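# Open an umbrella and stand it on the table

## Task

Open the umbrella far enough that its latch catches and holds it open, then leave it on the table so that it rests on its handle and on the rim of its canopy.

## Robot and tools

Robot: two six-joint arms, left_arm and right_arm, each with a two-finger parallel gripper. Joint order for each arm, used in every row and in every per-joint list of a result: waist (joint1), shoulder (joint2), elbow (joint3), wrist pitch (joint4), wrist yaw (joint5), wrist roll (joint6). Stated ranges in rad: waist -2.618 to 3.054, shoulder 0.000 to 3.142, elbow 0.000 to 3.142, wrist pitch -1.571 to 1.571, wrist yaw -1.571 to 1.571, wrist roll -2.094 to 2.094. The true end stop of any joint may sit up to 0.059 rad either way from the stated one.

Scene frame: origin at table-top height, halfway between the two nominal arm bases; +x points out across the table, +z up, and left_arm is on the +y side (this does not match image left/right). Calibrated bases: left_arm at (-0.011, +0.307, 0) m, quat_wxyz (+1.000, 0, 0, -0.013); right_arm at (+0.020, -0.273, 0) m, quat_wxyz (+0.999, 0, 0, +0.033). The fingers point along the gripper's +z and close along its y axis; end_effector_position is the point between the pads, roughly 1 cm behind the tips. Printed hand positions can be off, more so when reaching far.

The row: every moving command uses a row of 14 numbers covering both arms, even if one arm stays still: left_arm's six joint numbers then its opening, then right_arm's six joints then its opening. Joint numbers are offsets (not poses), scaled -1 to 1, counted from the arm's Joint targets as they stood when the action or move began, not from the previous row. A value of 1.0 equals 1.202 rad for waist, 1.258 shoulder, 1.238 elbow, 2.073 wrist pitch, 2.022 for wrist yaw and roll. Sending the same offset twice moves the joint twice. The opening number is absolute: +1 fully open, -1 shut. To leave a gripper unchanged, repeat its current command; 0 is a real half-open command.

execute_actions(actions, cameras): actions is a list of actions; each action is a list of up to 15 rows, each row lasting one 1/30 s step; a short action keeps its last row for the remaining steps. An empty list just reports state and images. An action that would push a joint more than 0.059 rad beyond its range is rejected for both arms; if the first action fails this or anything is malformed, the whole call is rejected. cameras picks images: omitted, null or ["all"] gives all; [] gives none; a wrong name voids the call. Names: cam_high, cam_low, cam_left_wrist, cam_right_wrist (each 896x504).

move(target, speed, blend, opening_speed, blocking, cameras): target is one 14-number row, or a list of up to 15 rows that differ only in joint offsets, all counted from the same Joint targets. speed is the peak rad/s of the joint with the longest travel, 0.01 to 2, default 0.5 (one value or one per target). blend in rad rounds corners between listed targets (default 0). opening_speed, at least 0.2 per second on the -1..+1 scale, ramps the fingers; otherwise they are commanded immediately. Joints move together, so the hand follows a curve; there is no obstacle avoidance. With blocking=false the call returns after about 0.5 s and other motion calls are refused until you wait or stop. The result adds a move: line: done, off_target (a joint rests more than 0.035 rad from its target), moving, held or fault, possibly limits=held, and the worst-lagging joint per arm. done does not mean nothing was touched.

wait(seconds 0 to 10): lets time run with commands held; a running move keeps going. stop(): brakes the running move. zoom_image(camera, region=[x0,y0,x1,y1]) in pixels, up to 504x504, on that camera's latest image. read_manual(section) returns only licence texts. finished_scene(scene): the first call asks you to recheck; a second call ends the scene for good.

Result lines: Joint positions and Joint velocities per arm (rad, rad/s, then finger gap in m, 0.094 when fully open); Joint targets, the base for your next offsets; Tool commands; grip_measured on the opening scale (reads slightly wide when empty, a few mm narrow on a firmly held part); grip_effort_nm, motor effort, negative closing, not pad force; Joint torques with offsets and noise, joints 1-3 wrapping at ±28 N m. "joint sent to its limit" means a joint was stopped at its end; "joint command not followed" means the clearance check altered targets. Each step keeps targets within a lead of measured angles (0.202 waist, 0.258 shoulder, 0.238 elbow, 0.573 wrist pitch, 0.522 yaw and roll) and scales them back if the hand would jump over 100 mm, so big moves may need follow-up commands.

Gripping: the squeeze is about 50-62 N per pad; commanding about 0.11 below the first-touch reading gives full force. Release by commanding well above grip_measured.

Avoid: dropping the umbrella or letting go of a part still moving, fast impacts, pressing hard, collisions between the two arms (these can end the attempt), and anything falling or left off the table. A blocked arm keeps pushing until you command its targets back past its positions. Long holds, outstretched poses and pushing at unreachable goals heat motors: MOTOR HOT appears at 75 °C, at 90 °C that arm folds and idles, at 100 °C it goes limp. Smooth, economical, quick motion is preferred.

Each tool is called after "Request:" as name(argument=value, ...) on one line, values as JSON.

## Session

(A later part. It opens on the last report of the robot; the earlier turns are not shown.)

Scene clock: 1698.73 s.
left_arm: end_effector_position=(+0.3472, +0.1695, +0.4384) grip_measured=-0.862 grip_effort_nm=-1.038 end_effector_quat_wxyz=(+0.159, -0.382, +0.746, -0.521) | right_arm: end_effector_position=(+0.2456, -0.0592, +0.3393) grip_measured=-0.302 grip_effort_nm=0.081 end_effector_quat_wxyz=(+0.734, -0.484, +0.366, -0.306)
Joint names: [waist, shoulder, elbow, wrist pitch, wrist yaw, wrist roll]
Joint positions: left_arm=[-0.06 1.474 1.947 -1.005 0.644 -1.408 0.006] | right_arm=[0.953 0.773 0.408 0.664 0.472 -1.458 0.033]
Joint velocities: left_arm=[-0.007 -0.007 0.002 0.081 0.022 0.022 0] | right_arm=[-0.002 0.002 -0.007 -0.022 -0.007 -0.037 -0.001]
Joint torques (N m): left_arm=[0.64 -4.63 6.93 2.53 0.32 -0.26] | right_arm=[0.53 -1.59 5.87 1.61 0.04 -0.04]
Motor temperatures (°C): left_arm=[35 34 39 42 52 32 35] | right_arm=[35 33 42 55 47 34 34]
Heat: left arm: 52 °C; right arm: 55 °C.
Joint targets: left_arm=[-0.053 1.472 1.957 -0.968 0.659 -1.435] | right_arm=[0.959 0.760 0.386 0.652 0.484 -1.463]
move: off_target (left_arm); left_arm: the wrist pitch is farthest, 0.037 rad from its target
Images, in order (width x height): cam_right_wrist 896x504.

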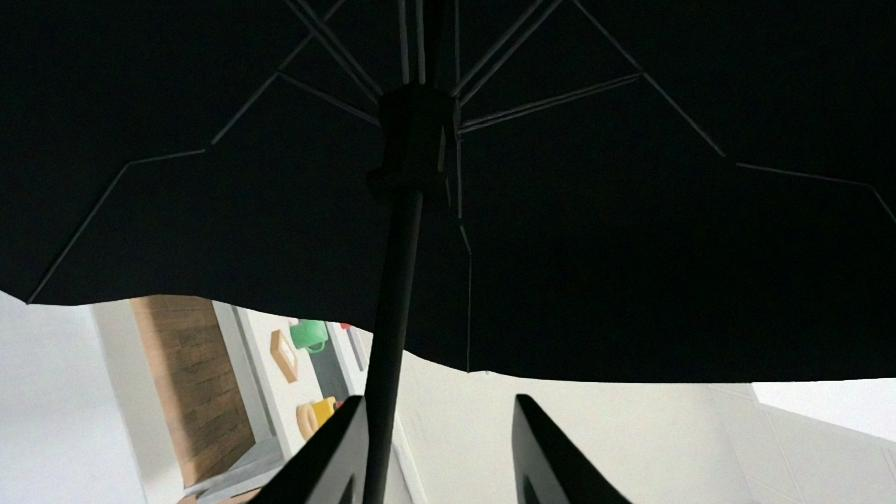

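Request:
move(target=[0,0,0,0,0,0,-0.95, 0.1839,-0.1987,-0.0832,-0.0589,0.1019,-0.043,-0.3], speed=0.3)

Scene clock: 1715.63 s.
left_arm: end_effector_position=(+0.3472, +0.1695, +0.4384) grip_measured=-0.862 grip_effort_nm=-1.033 end_effector_quat_wxyz=(+0.159, -0.382, +0.746, -0.521) | right_arm: end_effector_position=(+0.2036, -0.0803, +0.3225) grip_measured=-0.302 grip_effort_nm=0.081 end_effector_quat_wxyz=(+0.727, -0.494, +0.364, -0.308)
Joint names: [waist, shoulder, elbow, wrist pitch, wrist yaw, wrist roll]
Joint positions: left_arm=[-0.06 1.474 1.947 -1.005 0.644 -1.408 0.006] | right_arm=[1.174 0.523 0.305 0.542 0.679 -1.545 0.033]
Joint velocities: left_arm=[-0.012 -0.007 -0.012 -0.037 -0.051 -0.007 -0.001] | right_arm=[-0.007 -0.002 0.022 -0.066 0.066 -0.11 -0.001]
Joint torques (N m): left_arm=[0.64 -4.62 6.93 2.53 0.32 -0.26] | right_arm=[0.58 -0.24 5.82 1.5 -0.03 -0.03]
Motor temperatures (°C): left_arm=[35 34 39 43 50 32 35] | right_arm=[35 33 42 52 46 34 34]
Heat: left arm: 50 °C; right arm: 52 °C.
Joint targets: left_arm=[-0.053 1.472 1.957 -0.968 0.659 -1.435] | right_arm=[1.180 0.510 0.284 0.530 0.690 -1.550]
move: off_target (left_arm); left_arm: the wrist pitch is farthest, 0.037 rad from its target

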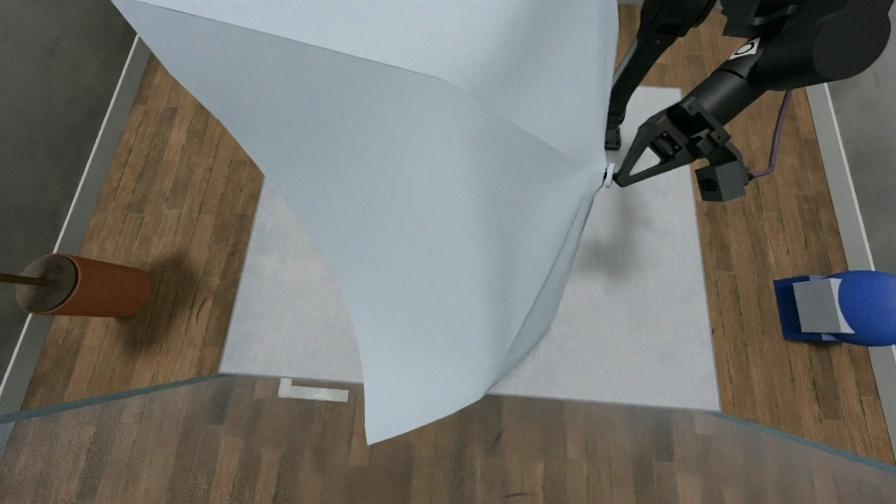

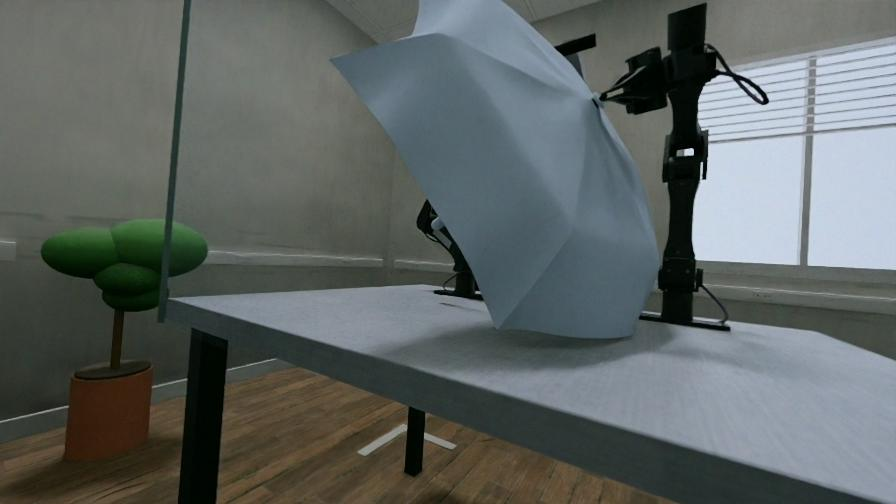

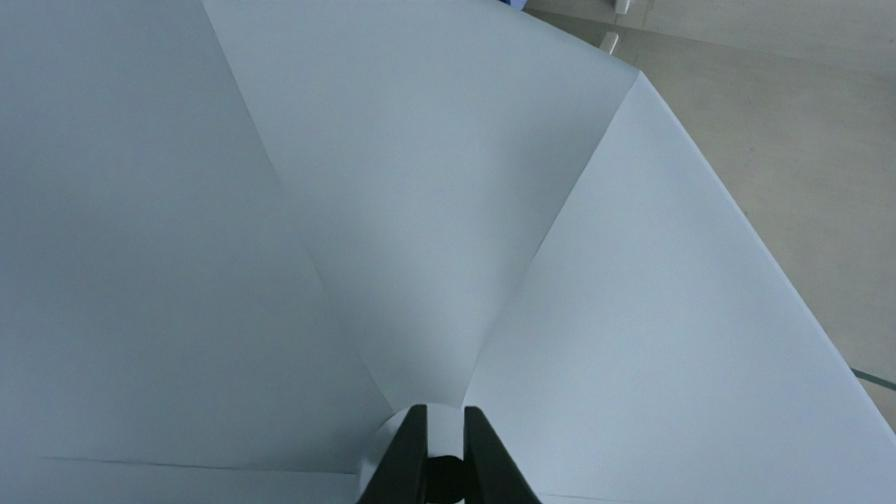

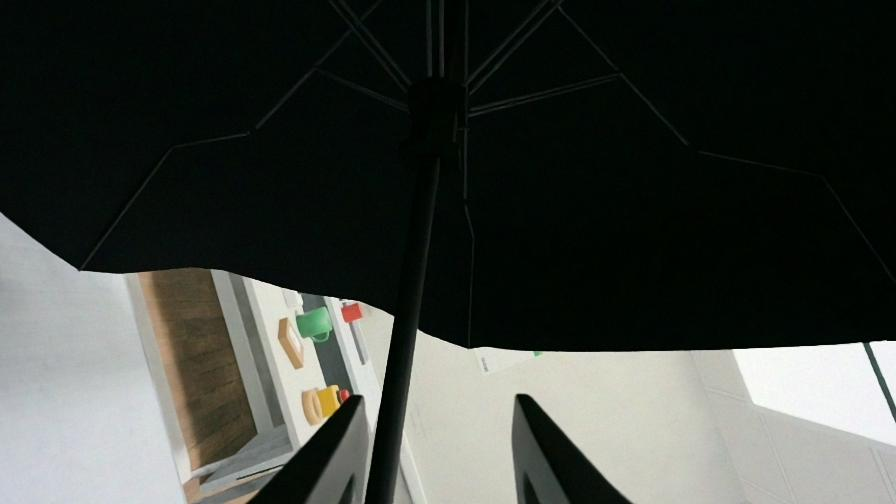

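Request:
move(target=[[-0.0945,0.011,0.017,-0.0072,-0.0903,0.0257,-0.95, 0,0,0,0,0,0,-0.3],[-0.228,0.0231,0.0129,-0.0096,-0.1958,0.0485,-0.95, 0,0,0,0,0,0,-0.3],[-0.313,0.0211,-0.0255,0.0054,-0.2619,0.0586,-0.95, 0,0,0,0,0,0,-0.3]], speed=0.2, blend=0.04)

Scene clock: 1735.37 s.
left_arm: end_effector_position=(+0.3419, +0.1087, +0.4105) grip_measured=-0.862 grip_effort_nm=-1.038 end_effector_quat_wxyz=(+0.262, -0.330, +0.808, -0.411) | right_arm: end_effector_position=(+0.2037, -0.0804, +0.3222) grip_measured=-0.302 grip_effort_nm=0.071 end_effector_quat_wxyz=(+0.726, -0.495, +0.364, -0.309)
Joint names: [waist, shoulder, elbow, wrist pitch, wrist yaw, wrist roll]
Joint positions: left_arm=[-0.426 1.492 1.937 -1.003 0.139 -1.305 0.006] | right_arm=[1.174 0.523 0.305 0.54 0.68 -1.546 0.033]
Joint velocities: left_arm=[0.002 -0.002 -0.007 0.037 0.022 -0.022 -0.001] | right_arm=[0.007 0.012 -0.012 0.022 -0.007 -0.081 0.001]
Joint torques (N m): left_arm=[-0.18 -4.37 5.45 2.73 -0.06 -0.09] | right_arm=[0.54 -0.24 5.82 1.51 -0.03 -0.03]
Motor temperatures (°C): left_arm=[35 34 39 44 48 32 35] | right_arm=[35 33 42 51 44 34 34]
Heat: left arm: 48 °C; right arm: 51 °C.
Joint targets: left_arm=[-0.429 1.499 1.926 -0.957 0.129 -1.316] | right_arm=[1.180 0.510 0.284 0.530 0.690 -1.550]
move: off_target (left_arm); left_arm: the wrist pitch is farthest, 0.046 rad from its target

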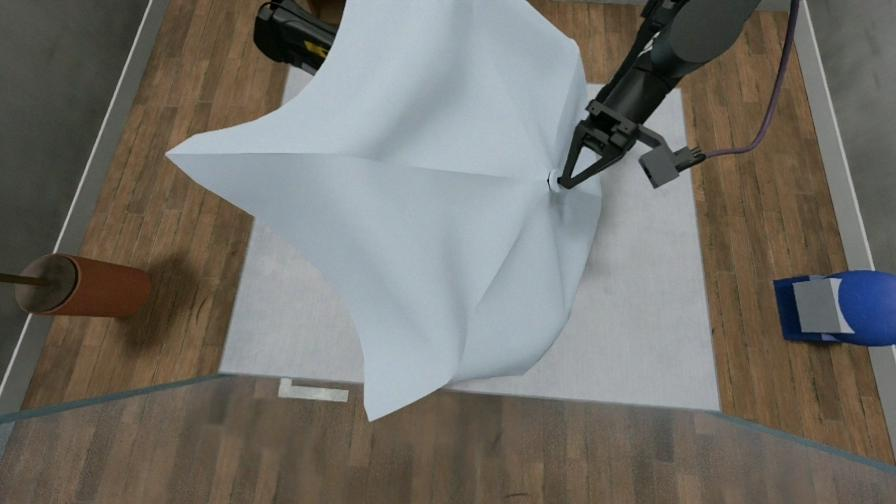

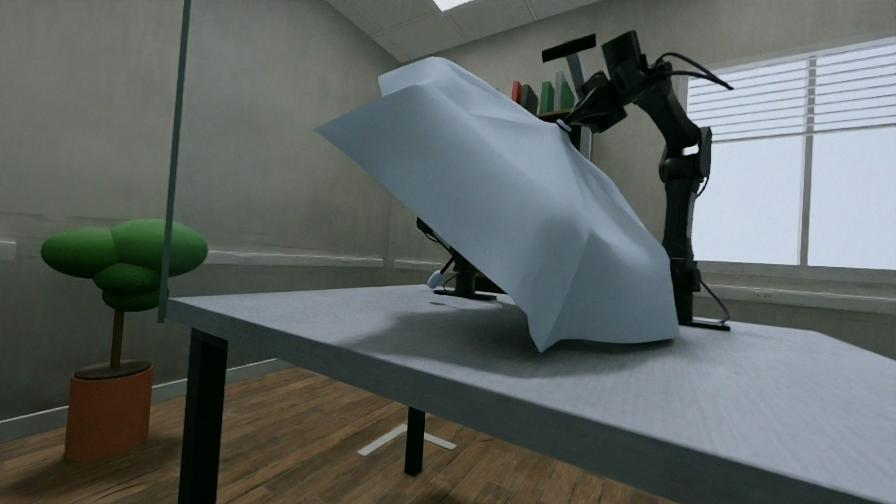

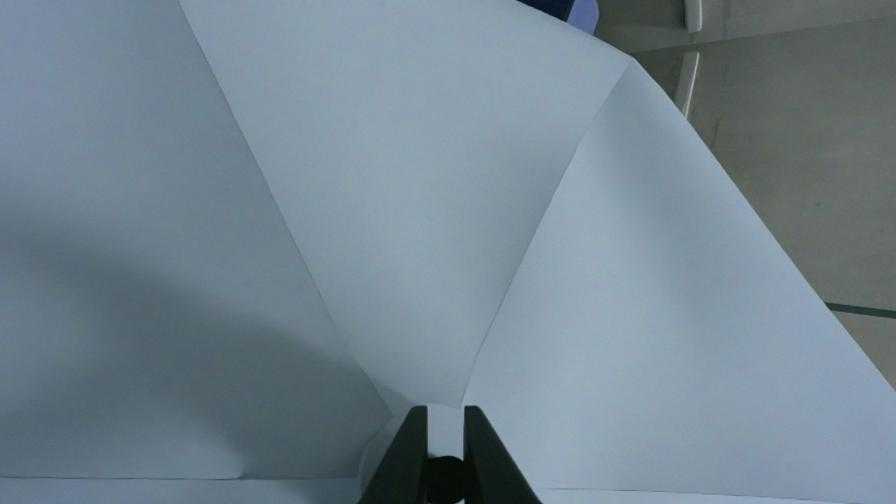

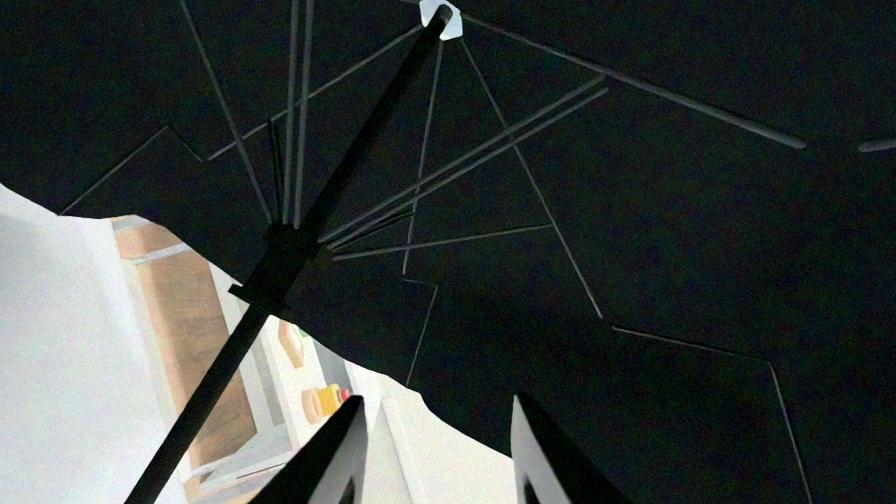

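Request:
move(target=[-0.0334,0.0008,-0.0219,0.0058,-0.0264,0.0069,-0.95, 0,0,0,0,0,0,-0.3], speed=0.1)

Scene clock: 1739.33 s.
left_arm: end_effector_position=(+0.3417, +0.1009, +0.4033) grip_measured=-0.862 grip_effort_nm=-1.038 end_effector_quat_wxyz=(+0.272, -0.322, +0.814, -0.399) | right_arm: end_effector_position=(+0.2037, -0.0805, +0.3221) grip_measured=-0.302 grip_effort_nm=0.081 end_effector_quat_wxyz=(+0.726, -0.495, +0.364, -0.309)
Joint names: [waist, shoulder, elbow, wrist pitch, wrist yaw, wrist roll]
Joint positions: left_arm=[-0.466 1.492 1.911 -0.984 0.088 -1.294 0.007] | right_arm=[1.174 0.523 0.305 0.54 0.681 -1.546 0.033]
Joint velocities: left_arm=[0.002 -0.007 0.002 0.066 0.051 0.007 0] | right_arm=[0.007 -0.012 -0.002 -0.022 0.037 0.022 0]
Joint torques (N m): left_arm=[-0.23 -4.38 5.5 2.66 -0.09 -0.05] | right_arm=[0.57 -0.2 5.85 1.52 -0.02 -0.02]
Motor temperatures (°C): left_arm=[35 34 39 45 48 32 35] | right_arm=[35 33 42 51 44 34 34]
Heat: left arm: 48 °C; right arm: 51 °C.
Joint targets: left_arm=[-0.469 1.500 1.899 -0.944 0.076 -1.302] | right_arm=[1.180 0.510 0.284 0.530 0.690 -1.550]
move: off_target (left_arm); left_arm: the wrist pitch is farthest, 0.039 rad from its target

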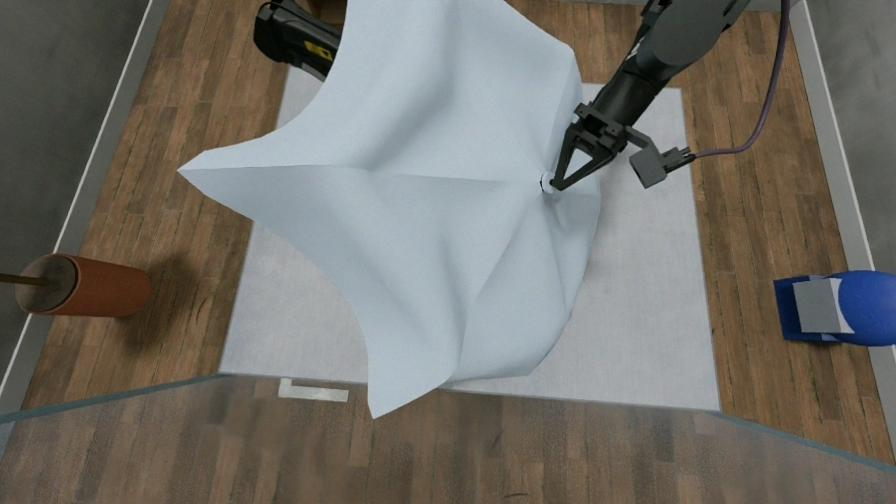

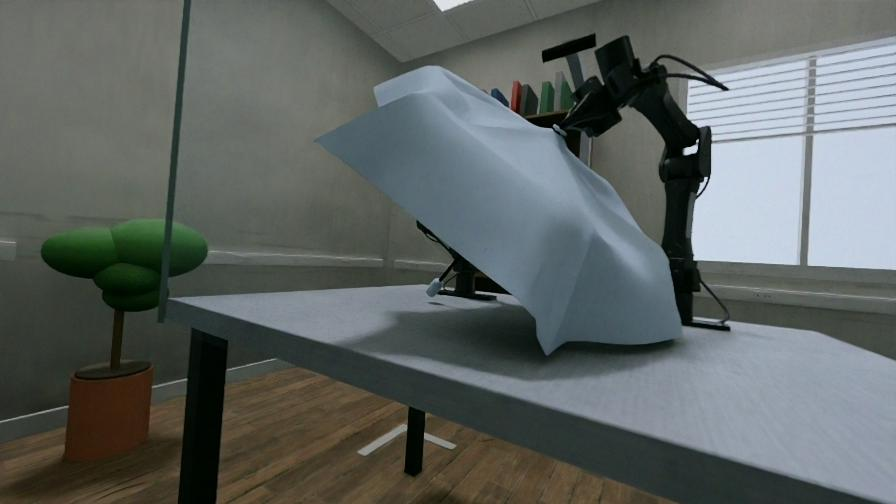

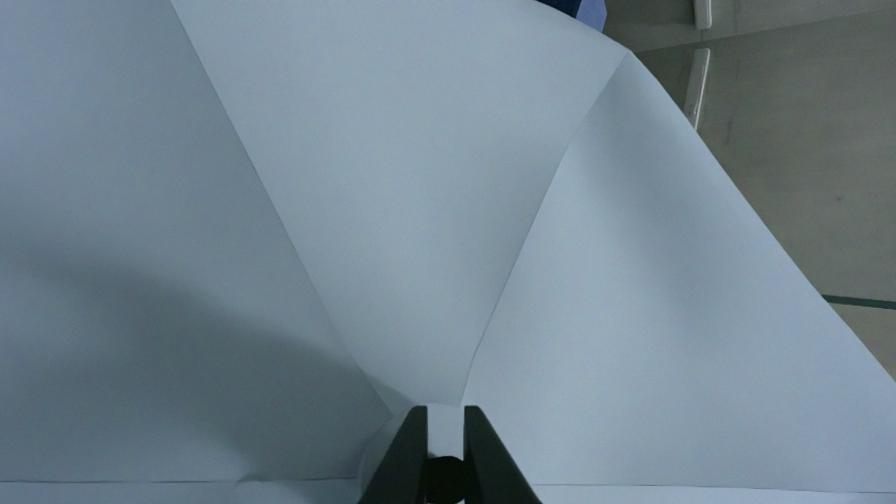

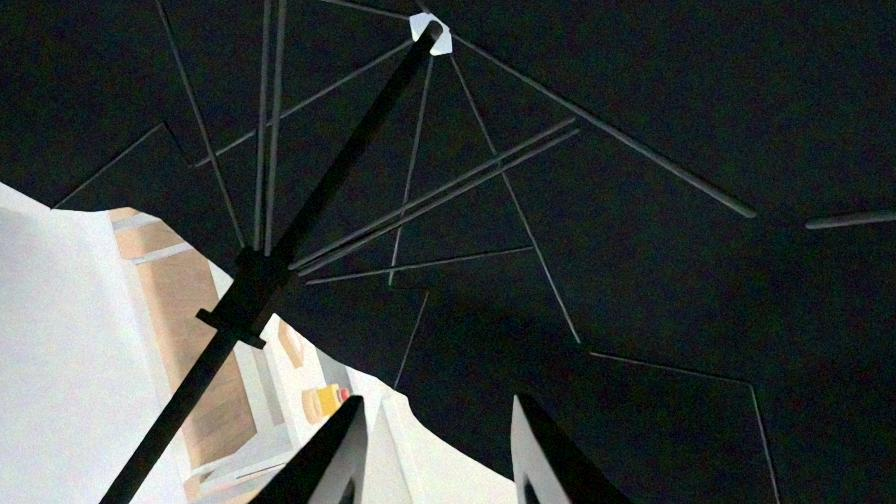

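Request:
move(target=[-0.0336,0.0008,-0.0221,0.0053,-0.0266,0.0069,-0.95, 0,0,0,0,0,0,-0.3], speed=0.08)

Scene clock: 1741.87 s.
left_arm: end_effector_position=(+0.3420, +0.0952, +0.3970) grip_measured=-0.862 grip_effort_nm=-1.033 end_effector_quat_wxyz=(+0.285, -0.317, +0.818, -0.385) | right_arm: end_effector_position=(+0.2037, -0.0805, +0.3221) grip_measured=-0.302 grip_effort_nm=0.071 end_effector_quat_wxyz=(+0.726, -0.495, +0.364, -0.309)
Joint names: [waist, shoulder, elbow, wrist pitch, wrist yaw, wrist roll]
Joint positions: left_arm=[-0.503 1.492 1.887 -0.965 0.029 -1.285 0.007] | right_arm=[1.174 0.523 0.305 0.54 0.681 -1.546 0.033]
Joint velocities: left_arm=[0.002 -0.002 -0.007 0.007 -0.037 -0.037 0] | right_arm=[-0.012 0.007 0.002 0.022 0.022 0.007 -0.001]
Joint torques (N m): left_arm=[-0.47 -4.37 5.31 2.57 -0.08 0] | right_arm=[0.58 -0.25 5.82 1.53 -0.01 -0.02]
Motor temperatures (°C): left_arm=[35 34 39 45 48 32 35] | right_arm=[35 33 42 51 44 34 34]
Heat: left arm: 48 °C; right arm: 51 °C.
Joint targets: left_arm=[-0.509 1.501 1.871 -0.934 0.022 -1.288] | right_arm=[1.180 0.510 0.284 0.530 0.690 -1.550]
move: done

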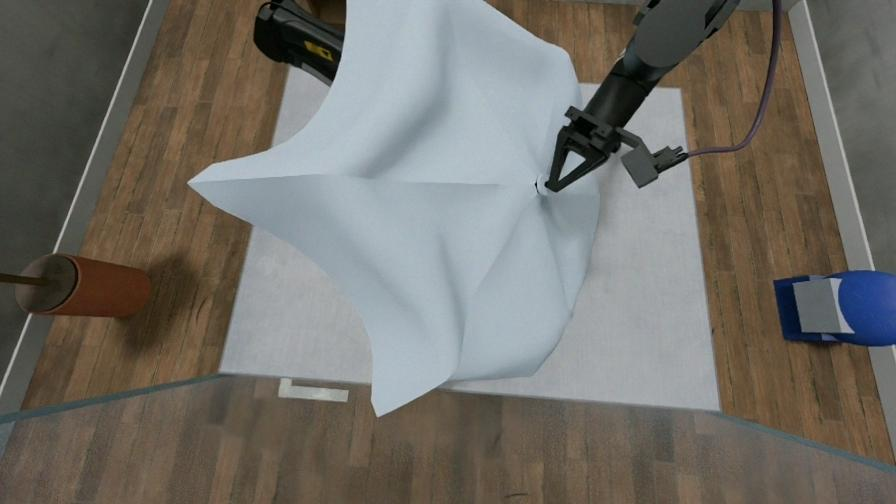

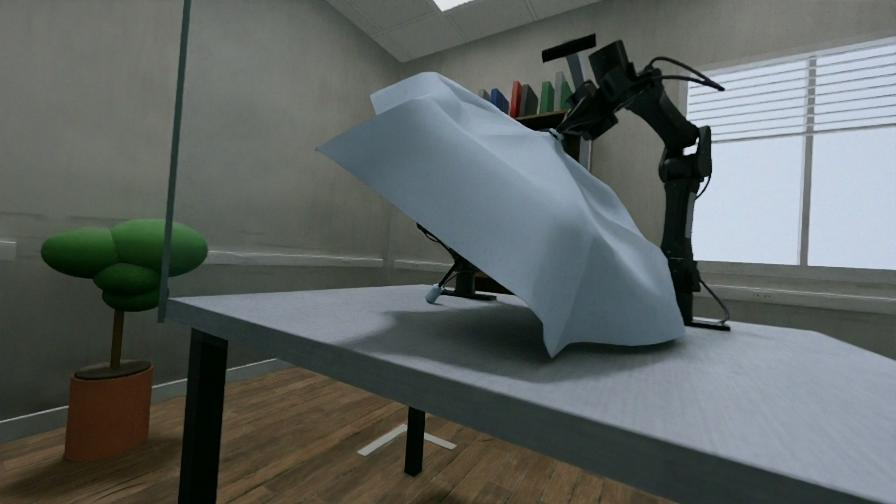

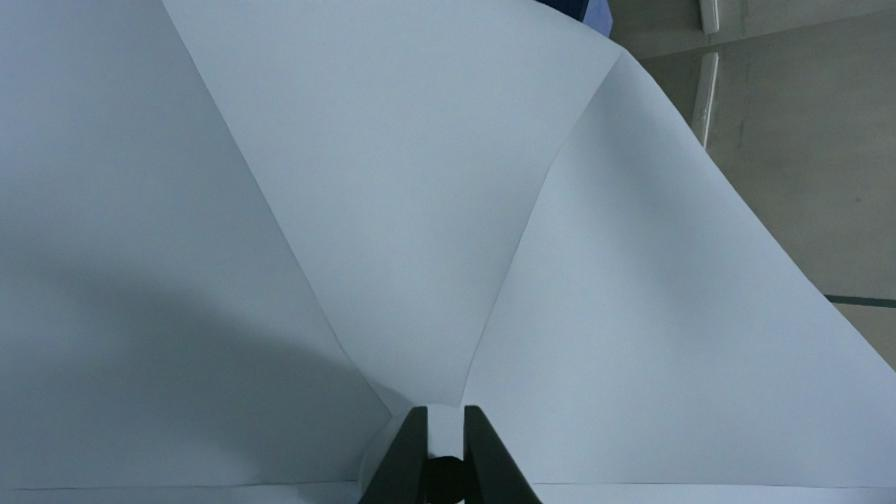

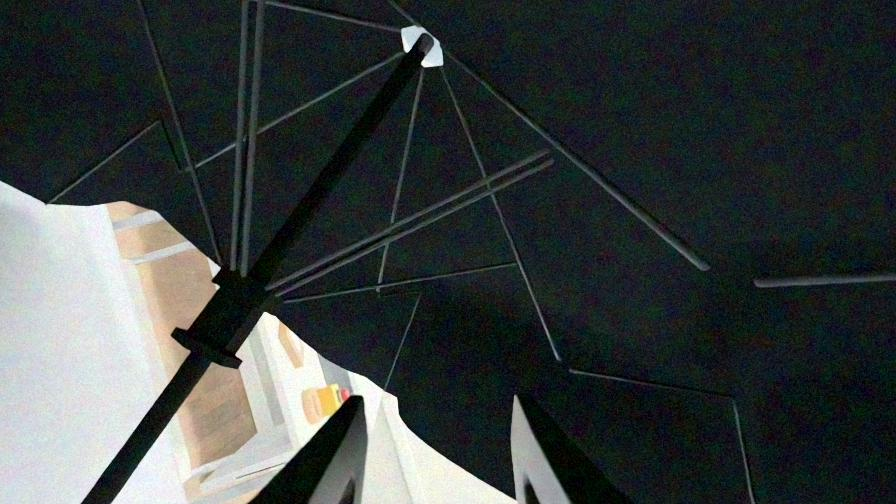

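Request:
zoom_image(camera="cam_low", region=[380, 200, 700, 380])

Scaled by 1.575 from the camera's 896x504 image, which has a finer 1280x720 frame.

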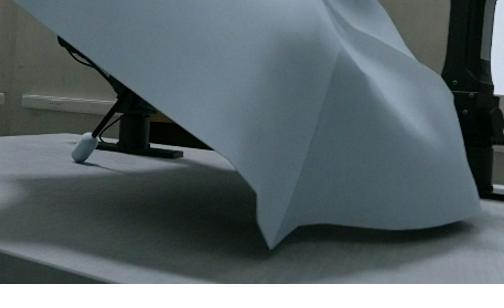

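Request:
move(target=[0,0,0,0,0,0,-0.95, -0.8153,0,0,0,-0.3165,0.272,0.2], speed=0.6, cameras=["cam_high","cam_low","cam_right_wrist"])

Scene clock: 1781.80 s.
left_arm: end_effector_position=(+0.3421, +0.0953, +0.3971) grip_measured=-0.862 grip_effort_nm=-1.043 end_effector_quat_wxyz=(+0.286, -0.317, +0.818, -0.385) | right_arm: end_effector_position=(+0.2918, -0.2078, +0.3345) grip_measured=+0.198 grip_effort_nm=0.085 end_effector_quat_wxyz=(+0.749, -0.331, +0.482, -0.312)
Joint names: [waist, shoulder, elbow, wrist pitch, wrist yaw, wrist roll]
Joint positions: left_arm=[-0.503 1.492 1.887 -0.965 0.028 -1.284 0.007] | right_arm=[0.205 0.523 0.305 0.54 0.062 -1.017 0.056]
Joint velocities: left_arm=[0.007 -0.007 -0.017 -0.022 -0.007 -0.051 0] | right_arm=[-0.012 0.012 -0.012 -0.081 -0.007 -0.007 -0.001]
Joint torques (N m): left_arm=[-0.5 -4.37 5.31 2.57 -0.07 0] | right_arm=[-0.61 -0.36 6 1.66 -0.15 0.18]
Motor temperatures (°C): left_arm=[35 34 39 48 45 32 35] | right_arm=[34 33 41 50 42 34 34]
Heat: left arm: 48 °C; right arm: 50 °C.
Joint targets: left_arm=[-0.509 1.501 1.871 -0.934 0.022 -1.288] | right_arm=[0.200 0.510 0.284 0.530 0.050 -1.000]
move: done
Images, in order (width x height): cam_high 896x504, cam_low 896x504, cam_right_wrist 896x504.

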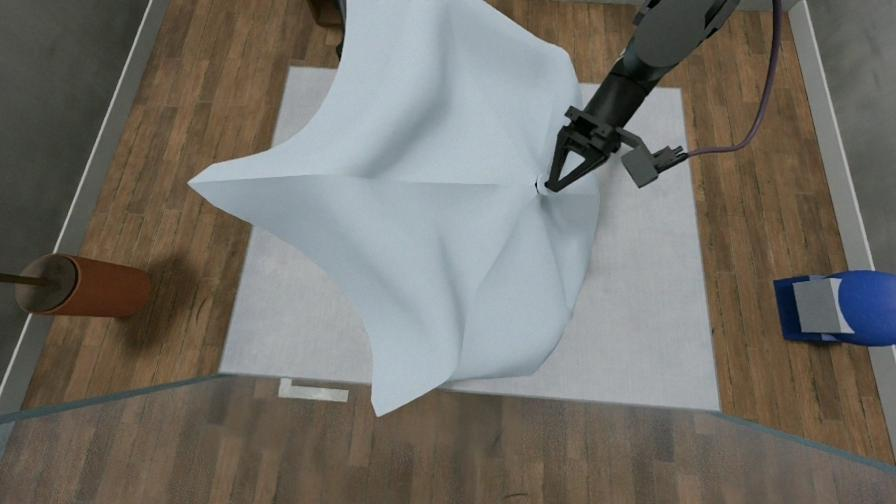

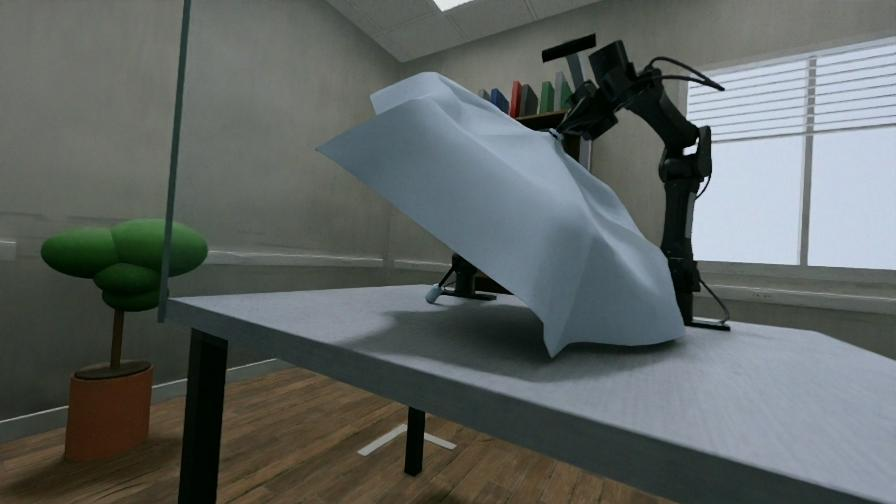

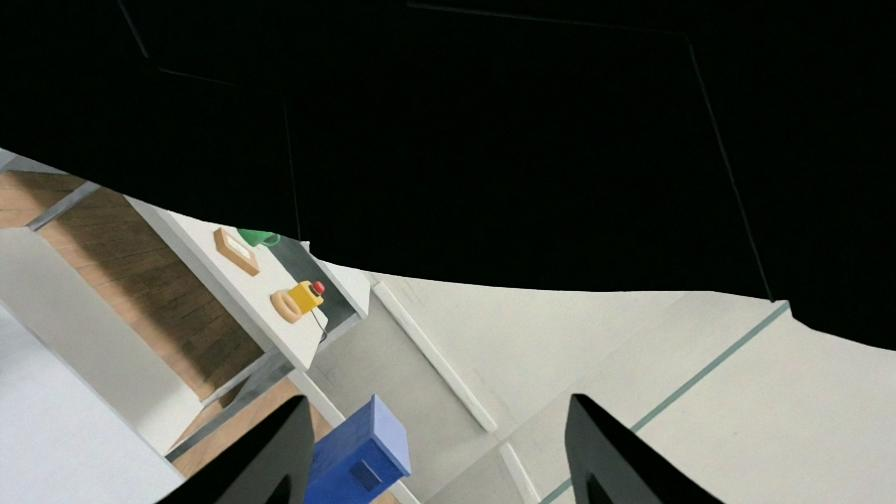

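Request:
move(target=[[0,0,0,0,0,0,-0.95, -0.416,0,0,0,-0.1731,0.1978,0.2],[0,0,0,0,0,0,-0.95, -0.416,0.0715,0.0533,-0.0145,-0.7567,0.5613,0.2]], speed=0.7, blend=0.1, cameras=["cam_low","cam_right_wrist"])

Scene clock: 1786.37 s.
left_arm: end_effector_position=(+0.3421, +0.0953, +0.3971) grip_measured=-0.862 grip_effort_nm=-1.033 end_effector_quat_wxyz=(+0.286, -0.317, +0.818, -0.385) | right_arm: end_effector_position=(+0.1963, -0.1309, +0.2769) grip_measured=+0.198 grip_effort_nm=0.076 end_effector_quat_wxyz=(+0.604, -0.439, +0.544, +0.384)
Joint names: [waist, shoulder, elbow, wrist pitch, wrist yaw, wrist roll]
Joint positions: left_arm=[-0.503 1.492 1.887 -0.965 0.028 -1.284 0.007] | right_arm=[-0.295 0.597 0.314 0.52 -1.471 0.123 0.056]
Joint velocities: left_arm=[-0.002 -0.017 0.002 -0.007 0.066 0.007 0] | right_arm=[-0.012 -0.002 -0.007 -0.022 0.037 -0.066 0]
Joint torques (N m): left_arm=[-0.49 -4.41 5.33 2.56 -0.07 -0.01] | right_arm=[-0.54 1.01 10.45 1.07 0.08 0.13]
Motor temperatures (°C): left_arm=[35 34 39 48 44 32 35] | right_arm=[34 33 42 49 41 34 34]
Heat: left arm: 48 °C; right arm: 49 °C.
Joint targets: left_arm=[-0.509 1.501 1.871 -0.934 0.022 -1.288] | right_arm=[-0.300 0.600 0.350 0.500 -1.480 0.135]
move: off_target (right_arm); right_arm: the elbow is farthest, 0.036 rad from its target
Images, in order (width x height): cam_low 896x504, cam_right_wrist 896x504.

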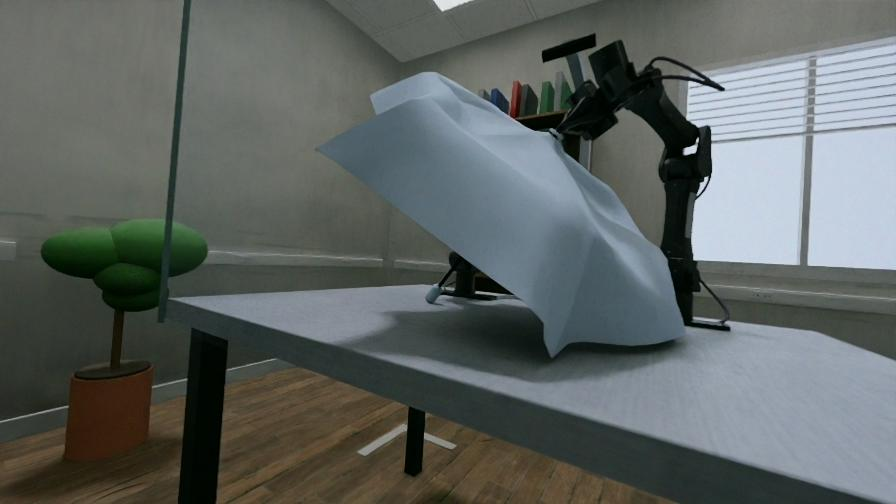

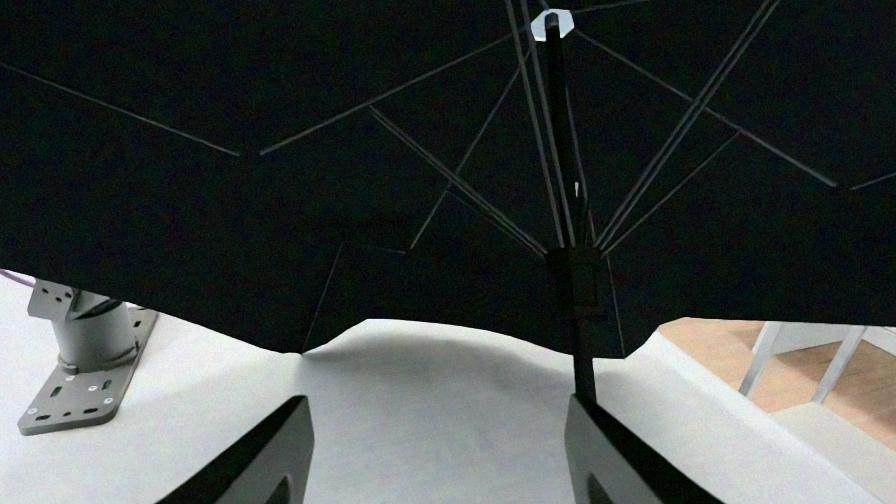

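Request:
zoom_image(camera="cam_right_wrist", region=[460, 0, 700, 420])

Scaled by 1.200 from the camera's 896x504 image, which has a finer 1280x720 frame.

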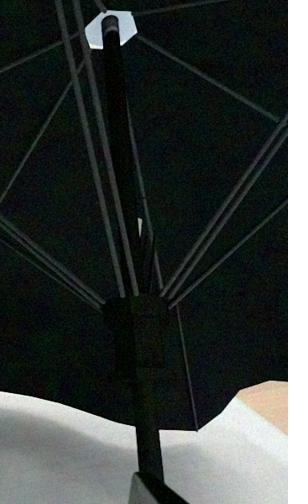

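Request:
zoom_image(camera="cam_right_wrist", region=[220, 0, 620, 225])

Request:
zoom_image(camera="cam_right_wrist", region=[500, 140, 660, 340])

Request:
zoom_image(camera="cam_right_wrist", region=[540, 0, 896, 200])

Scaled by 1.260 from the camera's 896x504 image, which has a finer 1280x720 frame.

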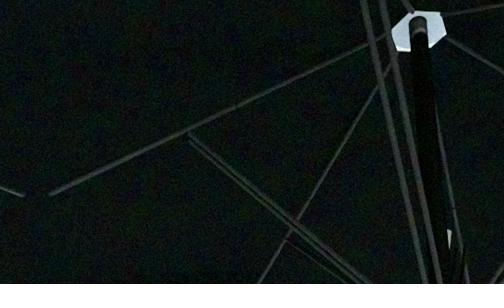

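Scaled by 2.520 from the camera's 896x504 image, which has a finer 1280x720 frame.

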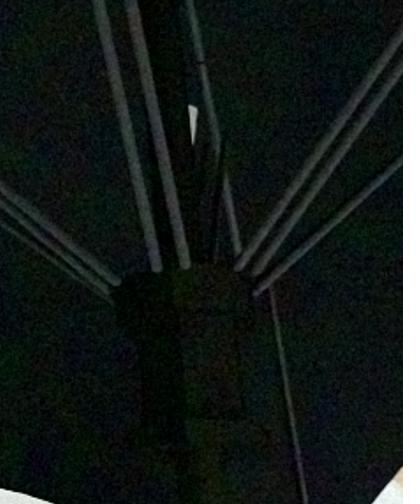

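Scaled by 1.416 from the camera's 896x504 image, which has a finer 1280x720 frame.

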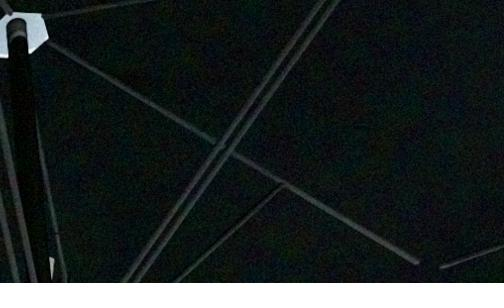

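Request:
move(target=[0,0,0,0,0,0,-0.95, 0.1256,0.5338,0.2278,0.0815,0.0005,-0.005,0.2], speed=0.35, cameras=["cam_high","cam_right_wrist"])

Scene clock: 1905.07 s.
left_arm: end_effector_position=(+0.3421, +0.0953, +0.3971) grip_measured=-0.862 grip_effort_nm=-1.033 end_effector_quat_wxyz=(+0.286, -0.317, +0.818, -0.385) | right_arm: end_effector_position=(+0.2923, -0.1181, +0.2651) grip_measured=+0.198 grip_effort_nm=0.071 end_effector_quat_wxyz=(+0.513, -0.415, +0.573, +0.486)
Joint names: [waist, shoulder, elbow, wrist pitch, wrist yaw, wrist roll]
Joint positions: left_arm=[-0.503 1.492 1.887 -0.965 0.028 -1.284 0.007] | right_arm=[-0.155 1.263 0.596 0.657 -1.474 0.124 0.056]
Joint velocities: left_arm=[-0.002 0.002 -0.022 0.022 0.051 -0.022 -0.001] | right_arm=[0.007 0.007 -0.022 0.037 0.007 0.037 0.001]
Joint torques (N m): left_arm=[-0.5 -4.4 5.34 2.56 -0.07 0] | right_arm=[0.58 -2.71 10.07 1.47 -0.08 0.03]
Motor temperatures (°C): left_arm=[35 34 39 52 39 31 35] | right_arm=[34 33 41 43 37 34 34]
Heat: left arm: 52 °C; right arm: 43 °C.
Joint targets: left_arm=[-0.509 1.501 1.871 -0.934 0.022 -1.288] | right_arm=[-0.149 1.271 0.632 0.668 -1.479 0.125]
move: off_target (right_arm); right_arm: the elbow is farthest, 0.036 rad from its target
Images, in order (width x height): cam_high 896x504, cam_right_wrist 896x504.

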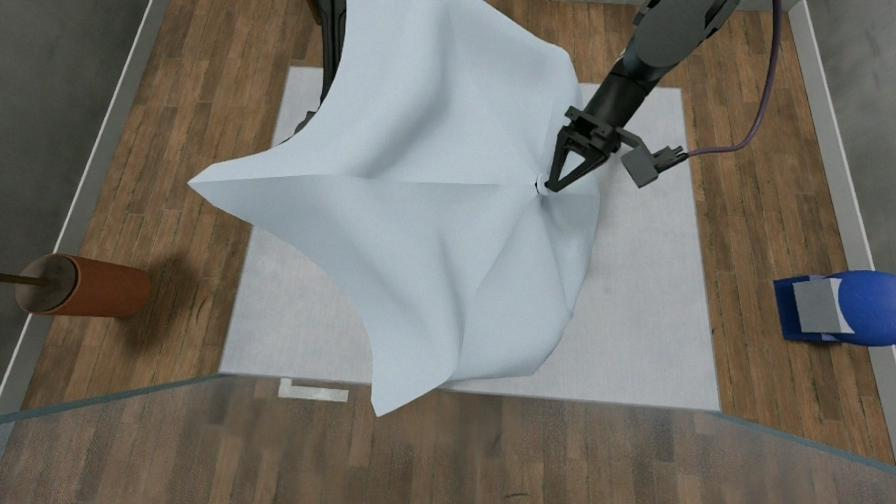

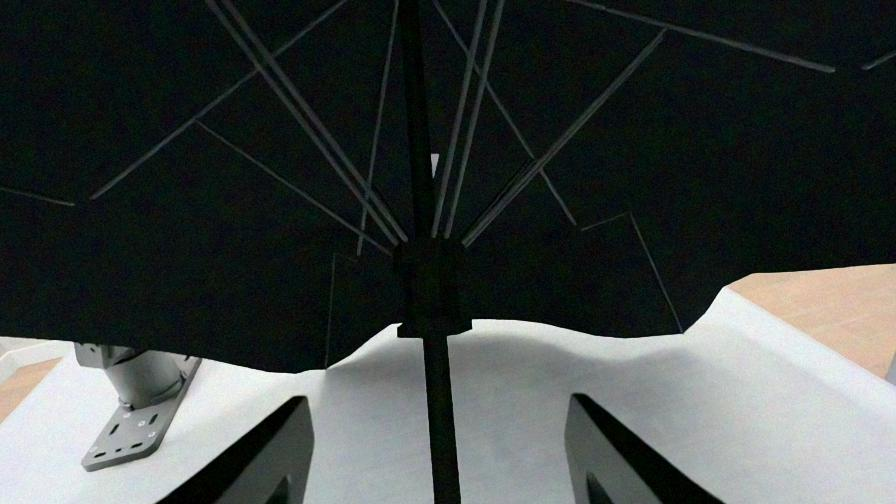

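Request:
zoom_image(camera="cam_right_wrist", region=[380, 120, 500, 360])

Scaled by 2.100 from the camera's 896x504 image, which has a finer 1280x720 frame.

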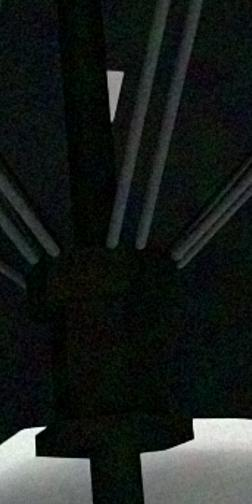

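Request:
move(target=[0,0,0,0,0,0,-0.95, 0.0092,0.2631,0.2383,0.0217,-0.0351,0.7151,0.2], speed=0.7, cameras=["cam_right_wrist"])

Scene clock: 2028.00 s.
left_arm: end_effector_position=(+0.3421, +0.0953, +0.3971) grip_measured=-0.862 grip_effort_nm=-1.038 end_effector_quat_wxyz=(+0.286, -0.317, +0.818, -0.385) | right_arm: end_effector_position=(+0.3603, -0.1199, +0.2721) grip_measured=+0.198 grip_effort_nm=0.066 end_effector_quat_wxyz=(+0.042, +0.037, +0.706, +0.706)
Joint names: [waist, shoulder, elbow, wrist pitch, wrist yaw, wrist roll]
Joint positions: left_arm=[-0.503 1.492 1.887 -0.965 0.028 -1.284 0.007] | right_arm=[-0.144 1.586 0.892 0.697 -1.537 1.566 0.056]
Joint velocities: left_arm=[-0.002 0.007 -0.002 0.007 -0.037 0.007 -0.001] | right_arm=[-0.007 0.007 0.002 -0.007 -0.081 -0.037 0]
Joint torques (N m): left_arm=[-0.49 -4.38 5.31 2.57 -0.07 0] | right_arm=[0.57 -4.75 9.95 1.47 -0.13 0.05]
Motor temperatures (°C): left_arm=[35 34 39 55 35 31 35] | right_arm=[34 33 43 42 35 34 34]
Heat: left arm: 55 °C; right arm: 43 °C.
Joint targets: left_arm=[-0.509 1.501 1.871 -0.934 0.022 -1.288] | right_arm=[-0.138 1.602 0.927 0.714 -1.550 1.571]
move: done
Images, in order (width x height): cam_right_wrist 896x504.

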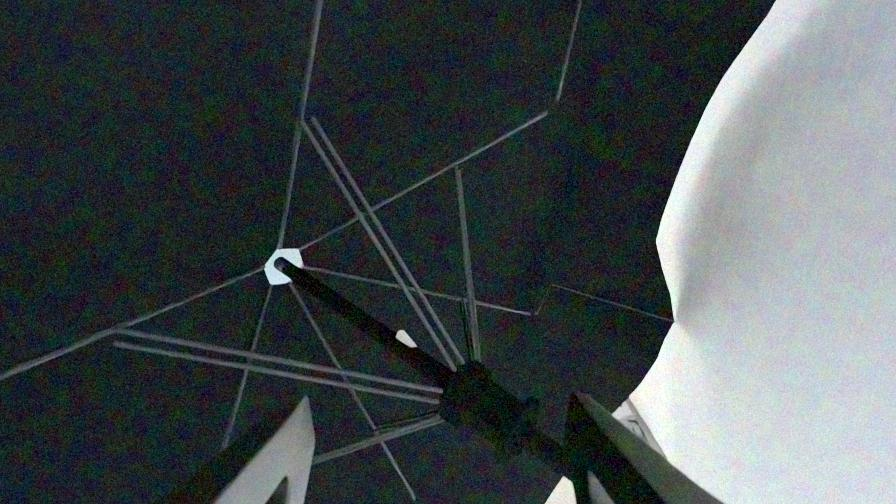

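Request:
execute_actions(actions=[], cameras=["cam_right_wrist", "cam_high"])

Request:
zoom_image(camera="cam_right_wrist", region=[360, 300, 600, 470])

Scene clock: 2074.57 s.
left_arm: end_effector_position=(+0.3421, +0.0953, +0.3971) grip_measured=-0.862 grip_effort_nm=-1.038 end_effector_quat_wxyz=(+0.286, -0.317, +0.818, -0.385) | right_arm: end_effector_position=(+0.3602, -0.1199, +0.2721) grip_measured=+0.198 grip_effort_nm=0.066 end_effector_quat_wxyz=(+0.042, +0.037, +0.706, +0.706)
Joint names: [waist, shoulder, elbow, wrist pitch, wrist yaw, wrist roll]
Joint positions: left_arm=[-0.503 1.492 1.887 -0.965 0.028 -1.284 0.007] | right_arm=[-0.144 1.586 0.892 0.698 -1.537 1.567 0.056]
Joint velocities: left_arm=[0.007 -0.002 -0.002 0.022 0.007 0.037 0] | right_arm=[-0.002 -0.022 -0.012 -0.007 0.051 0.037 -0.001]
Joint torques (N m): left_arm=[-0.5 -4.38 5.34 2.57 -0.07 -0.01] | right_arm=[0.62 -4.77 9.94 1.46 -0.15 0.07]
Motor temperatures (°C): left_arm=[34 34 39 55 34 31 35] | right_arm=[34 33 41 43 34 34 34]
Heat: left arm: 55 °C; right arm: 43 °C.
Joint targets: left_arm=[-0.509 1.501 1.871 -0.934 0.022 -1.288] | right_arm=[-0.138 1.602 0.927 0.714 -1.550 1.571]
Tool commands: left_gripper/opening=-0.95 right_gripper/opening=+0.2
Images, in order (width x height): cam_high 896x504, cam_right_wrist 896x504.

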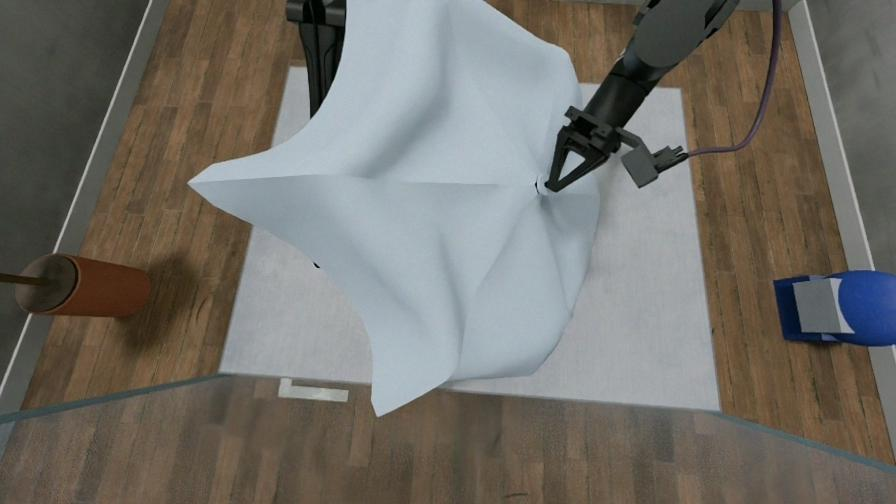

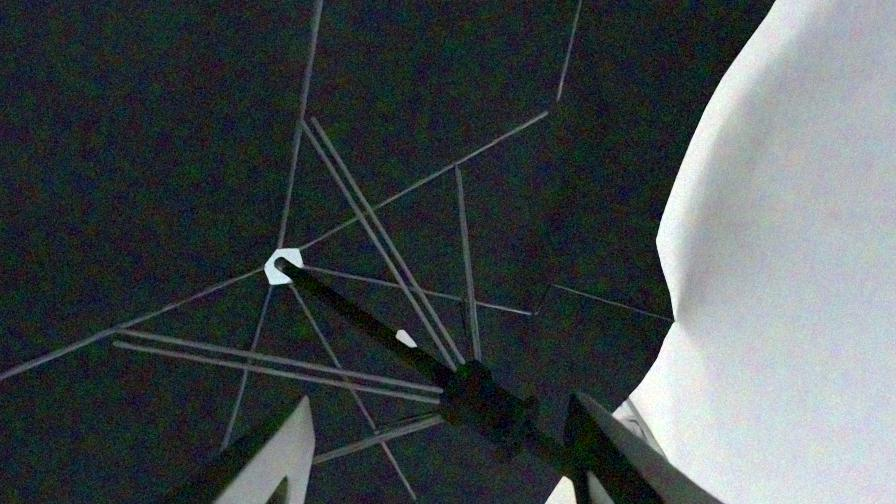

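Scaled by 2.100 from the camera's 896x504 image, which has a finer 1280x720 frame.

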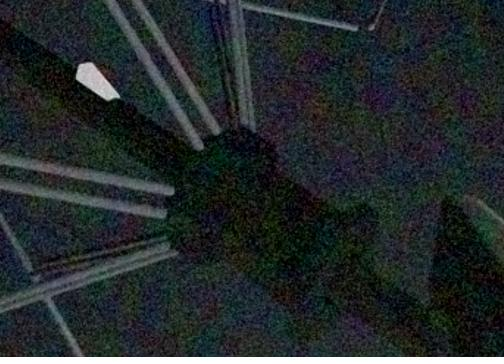

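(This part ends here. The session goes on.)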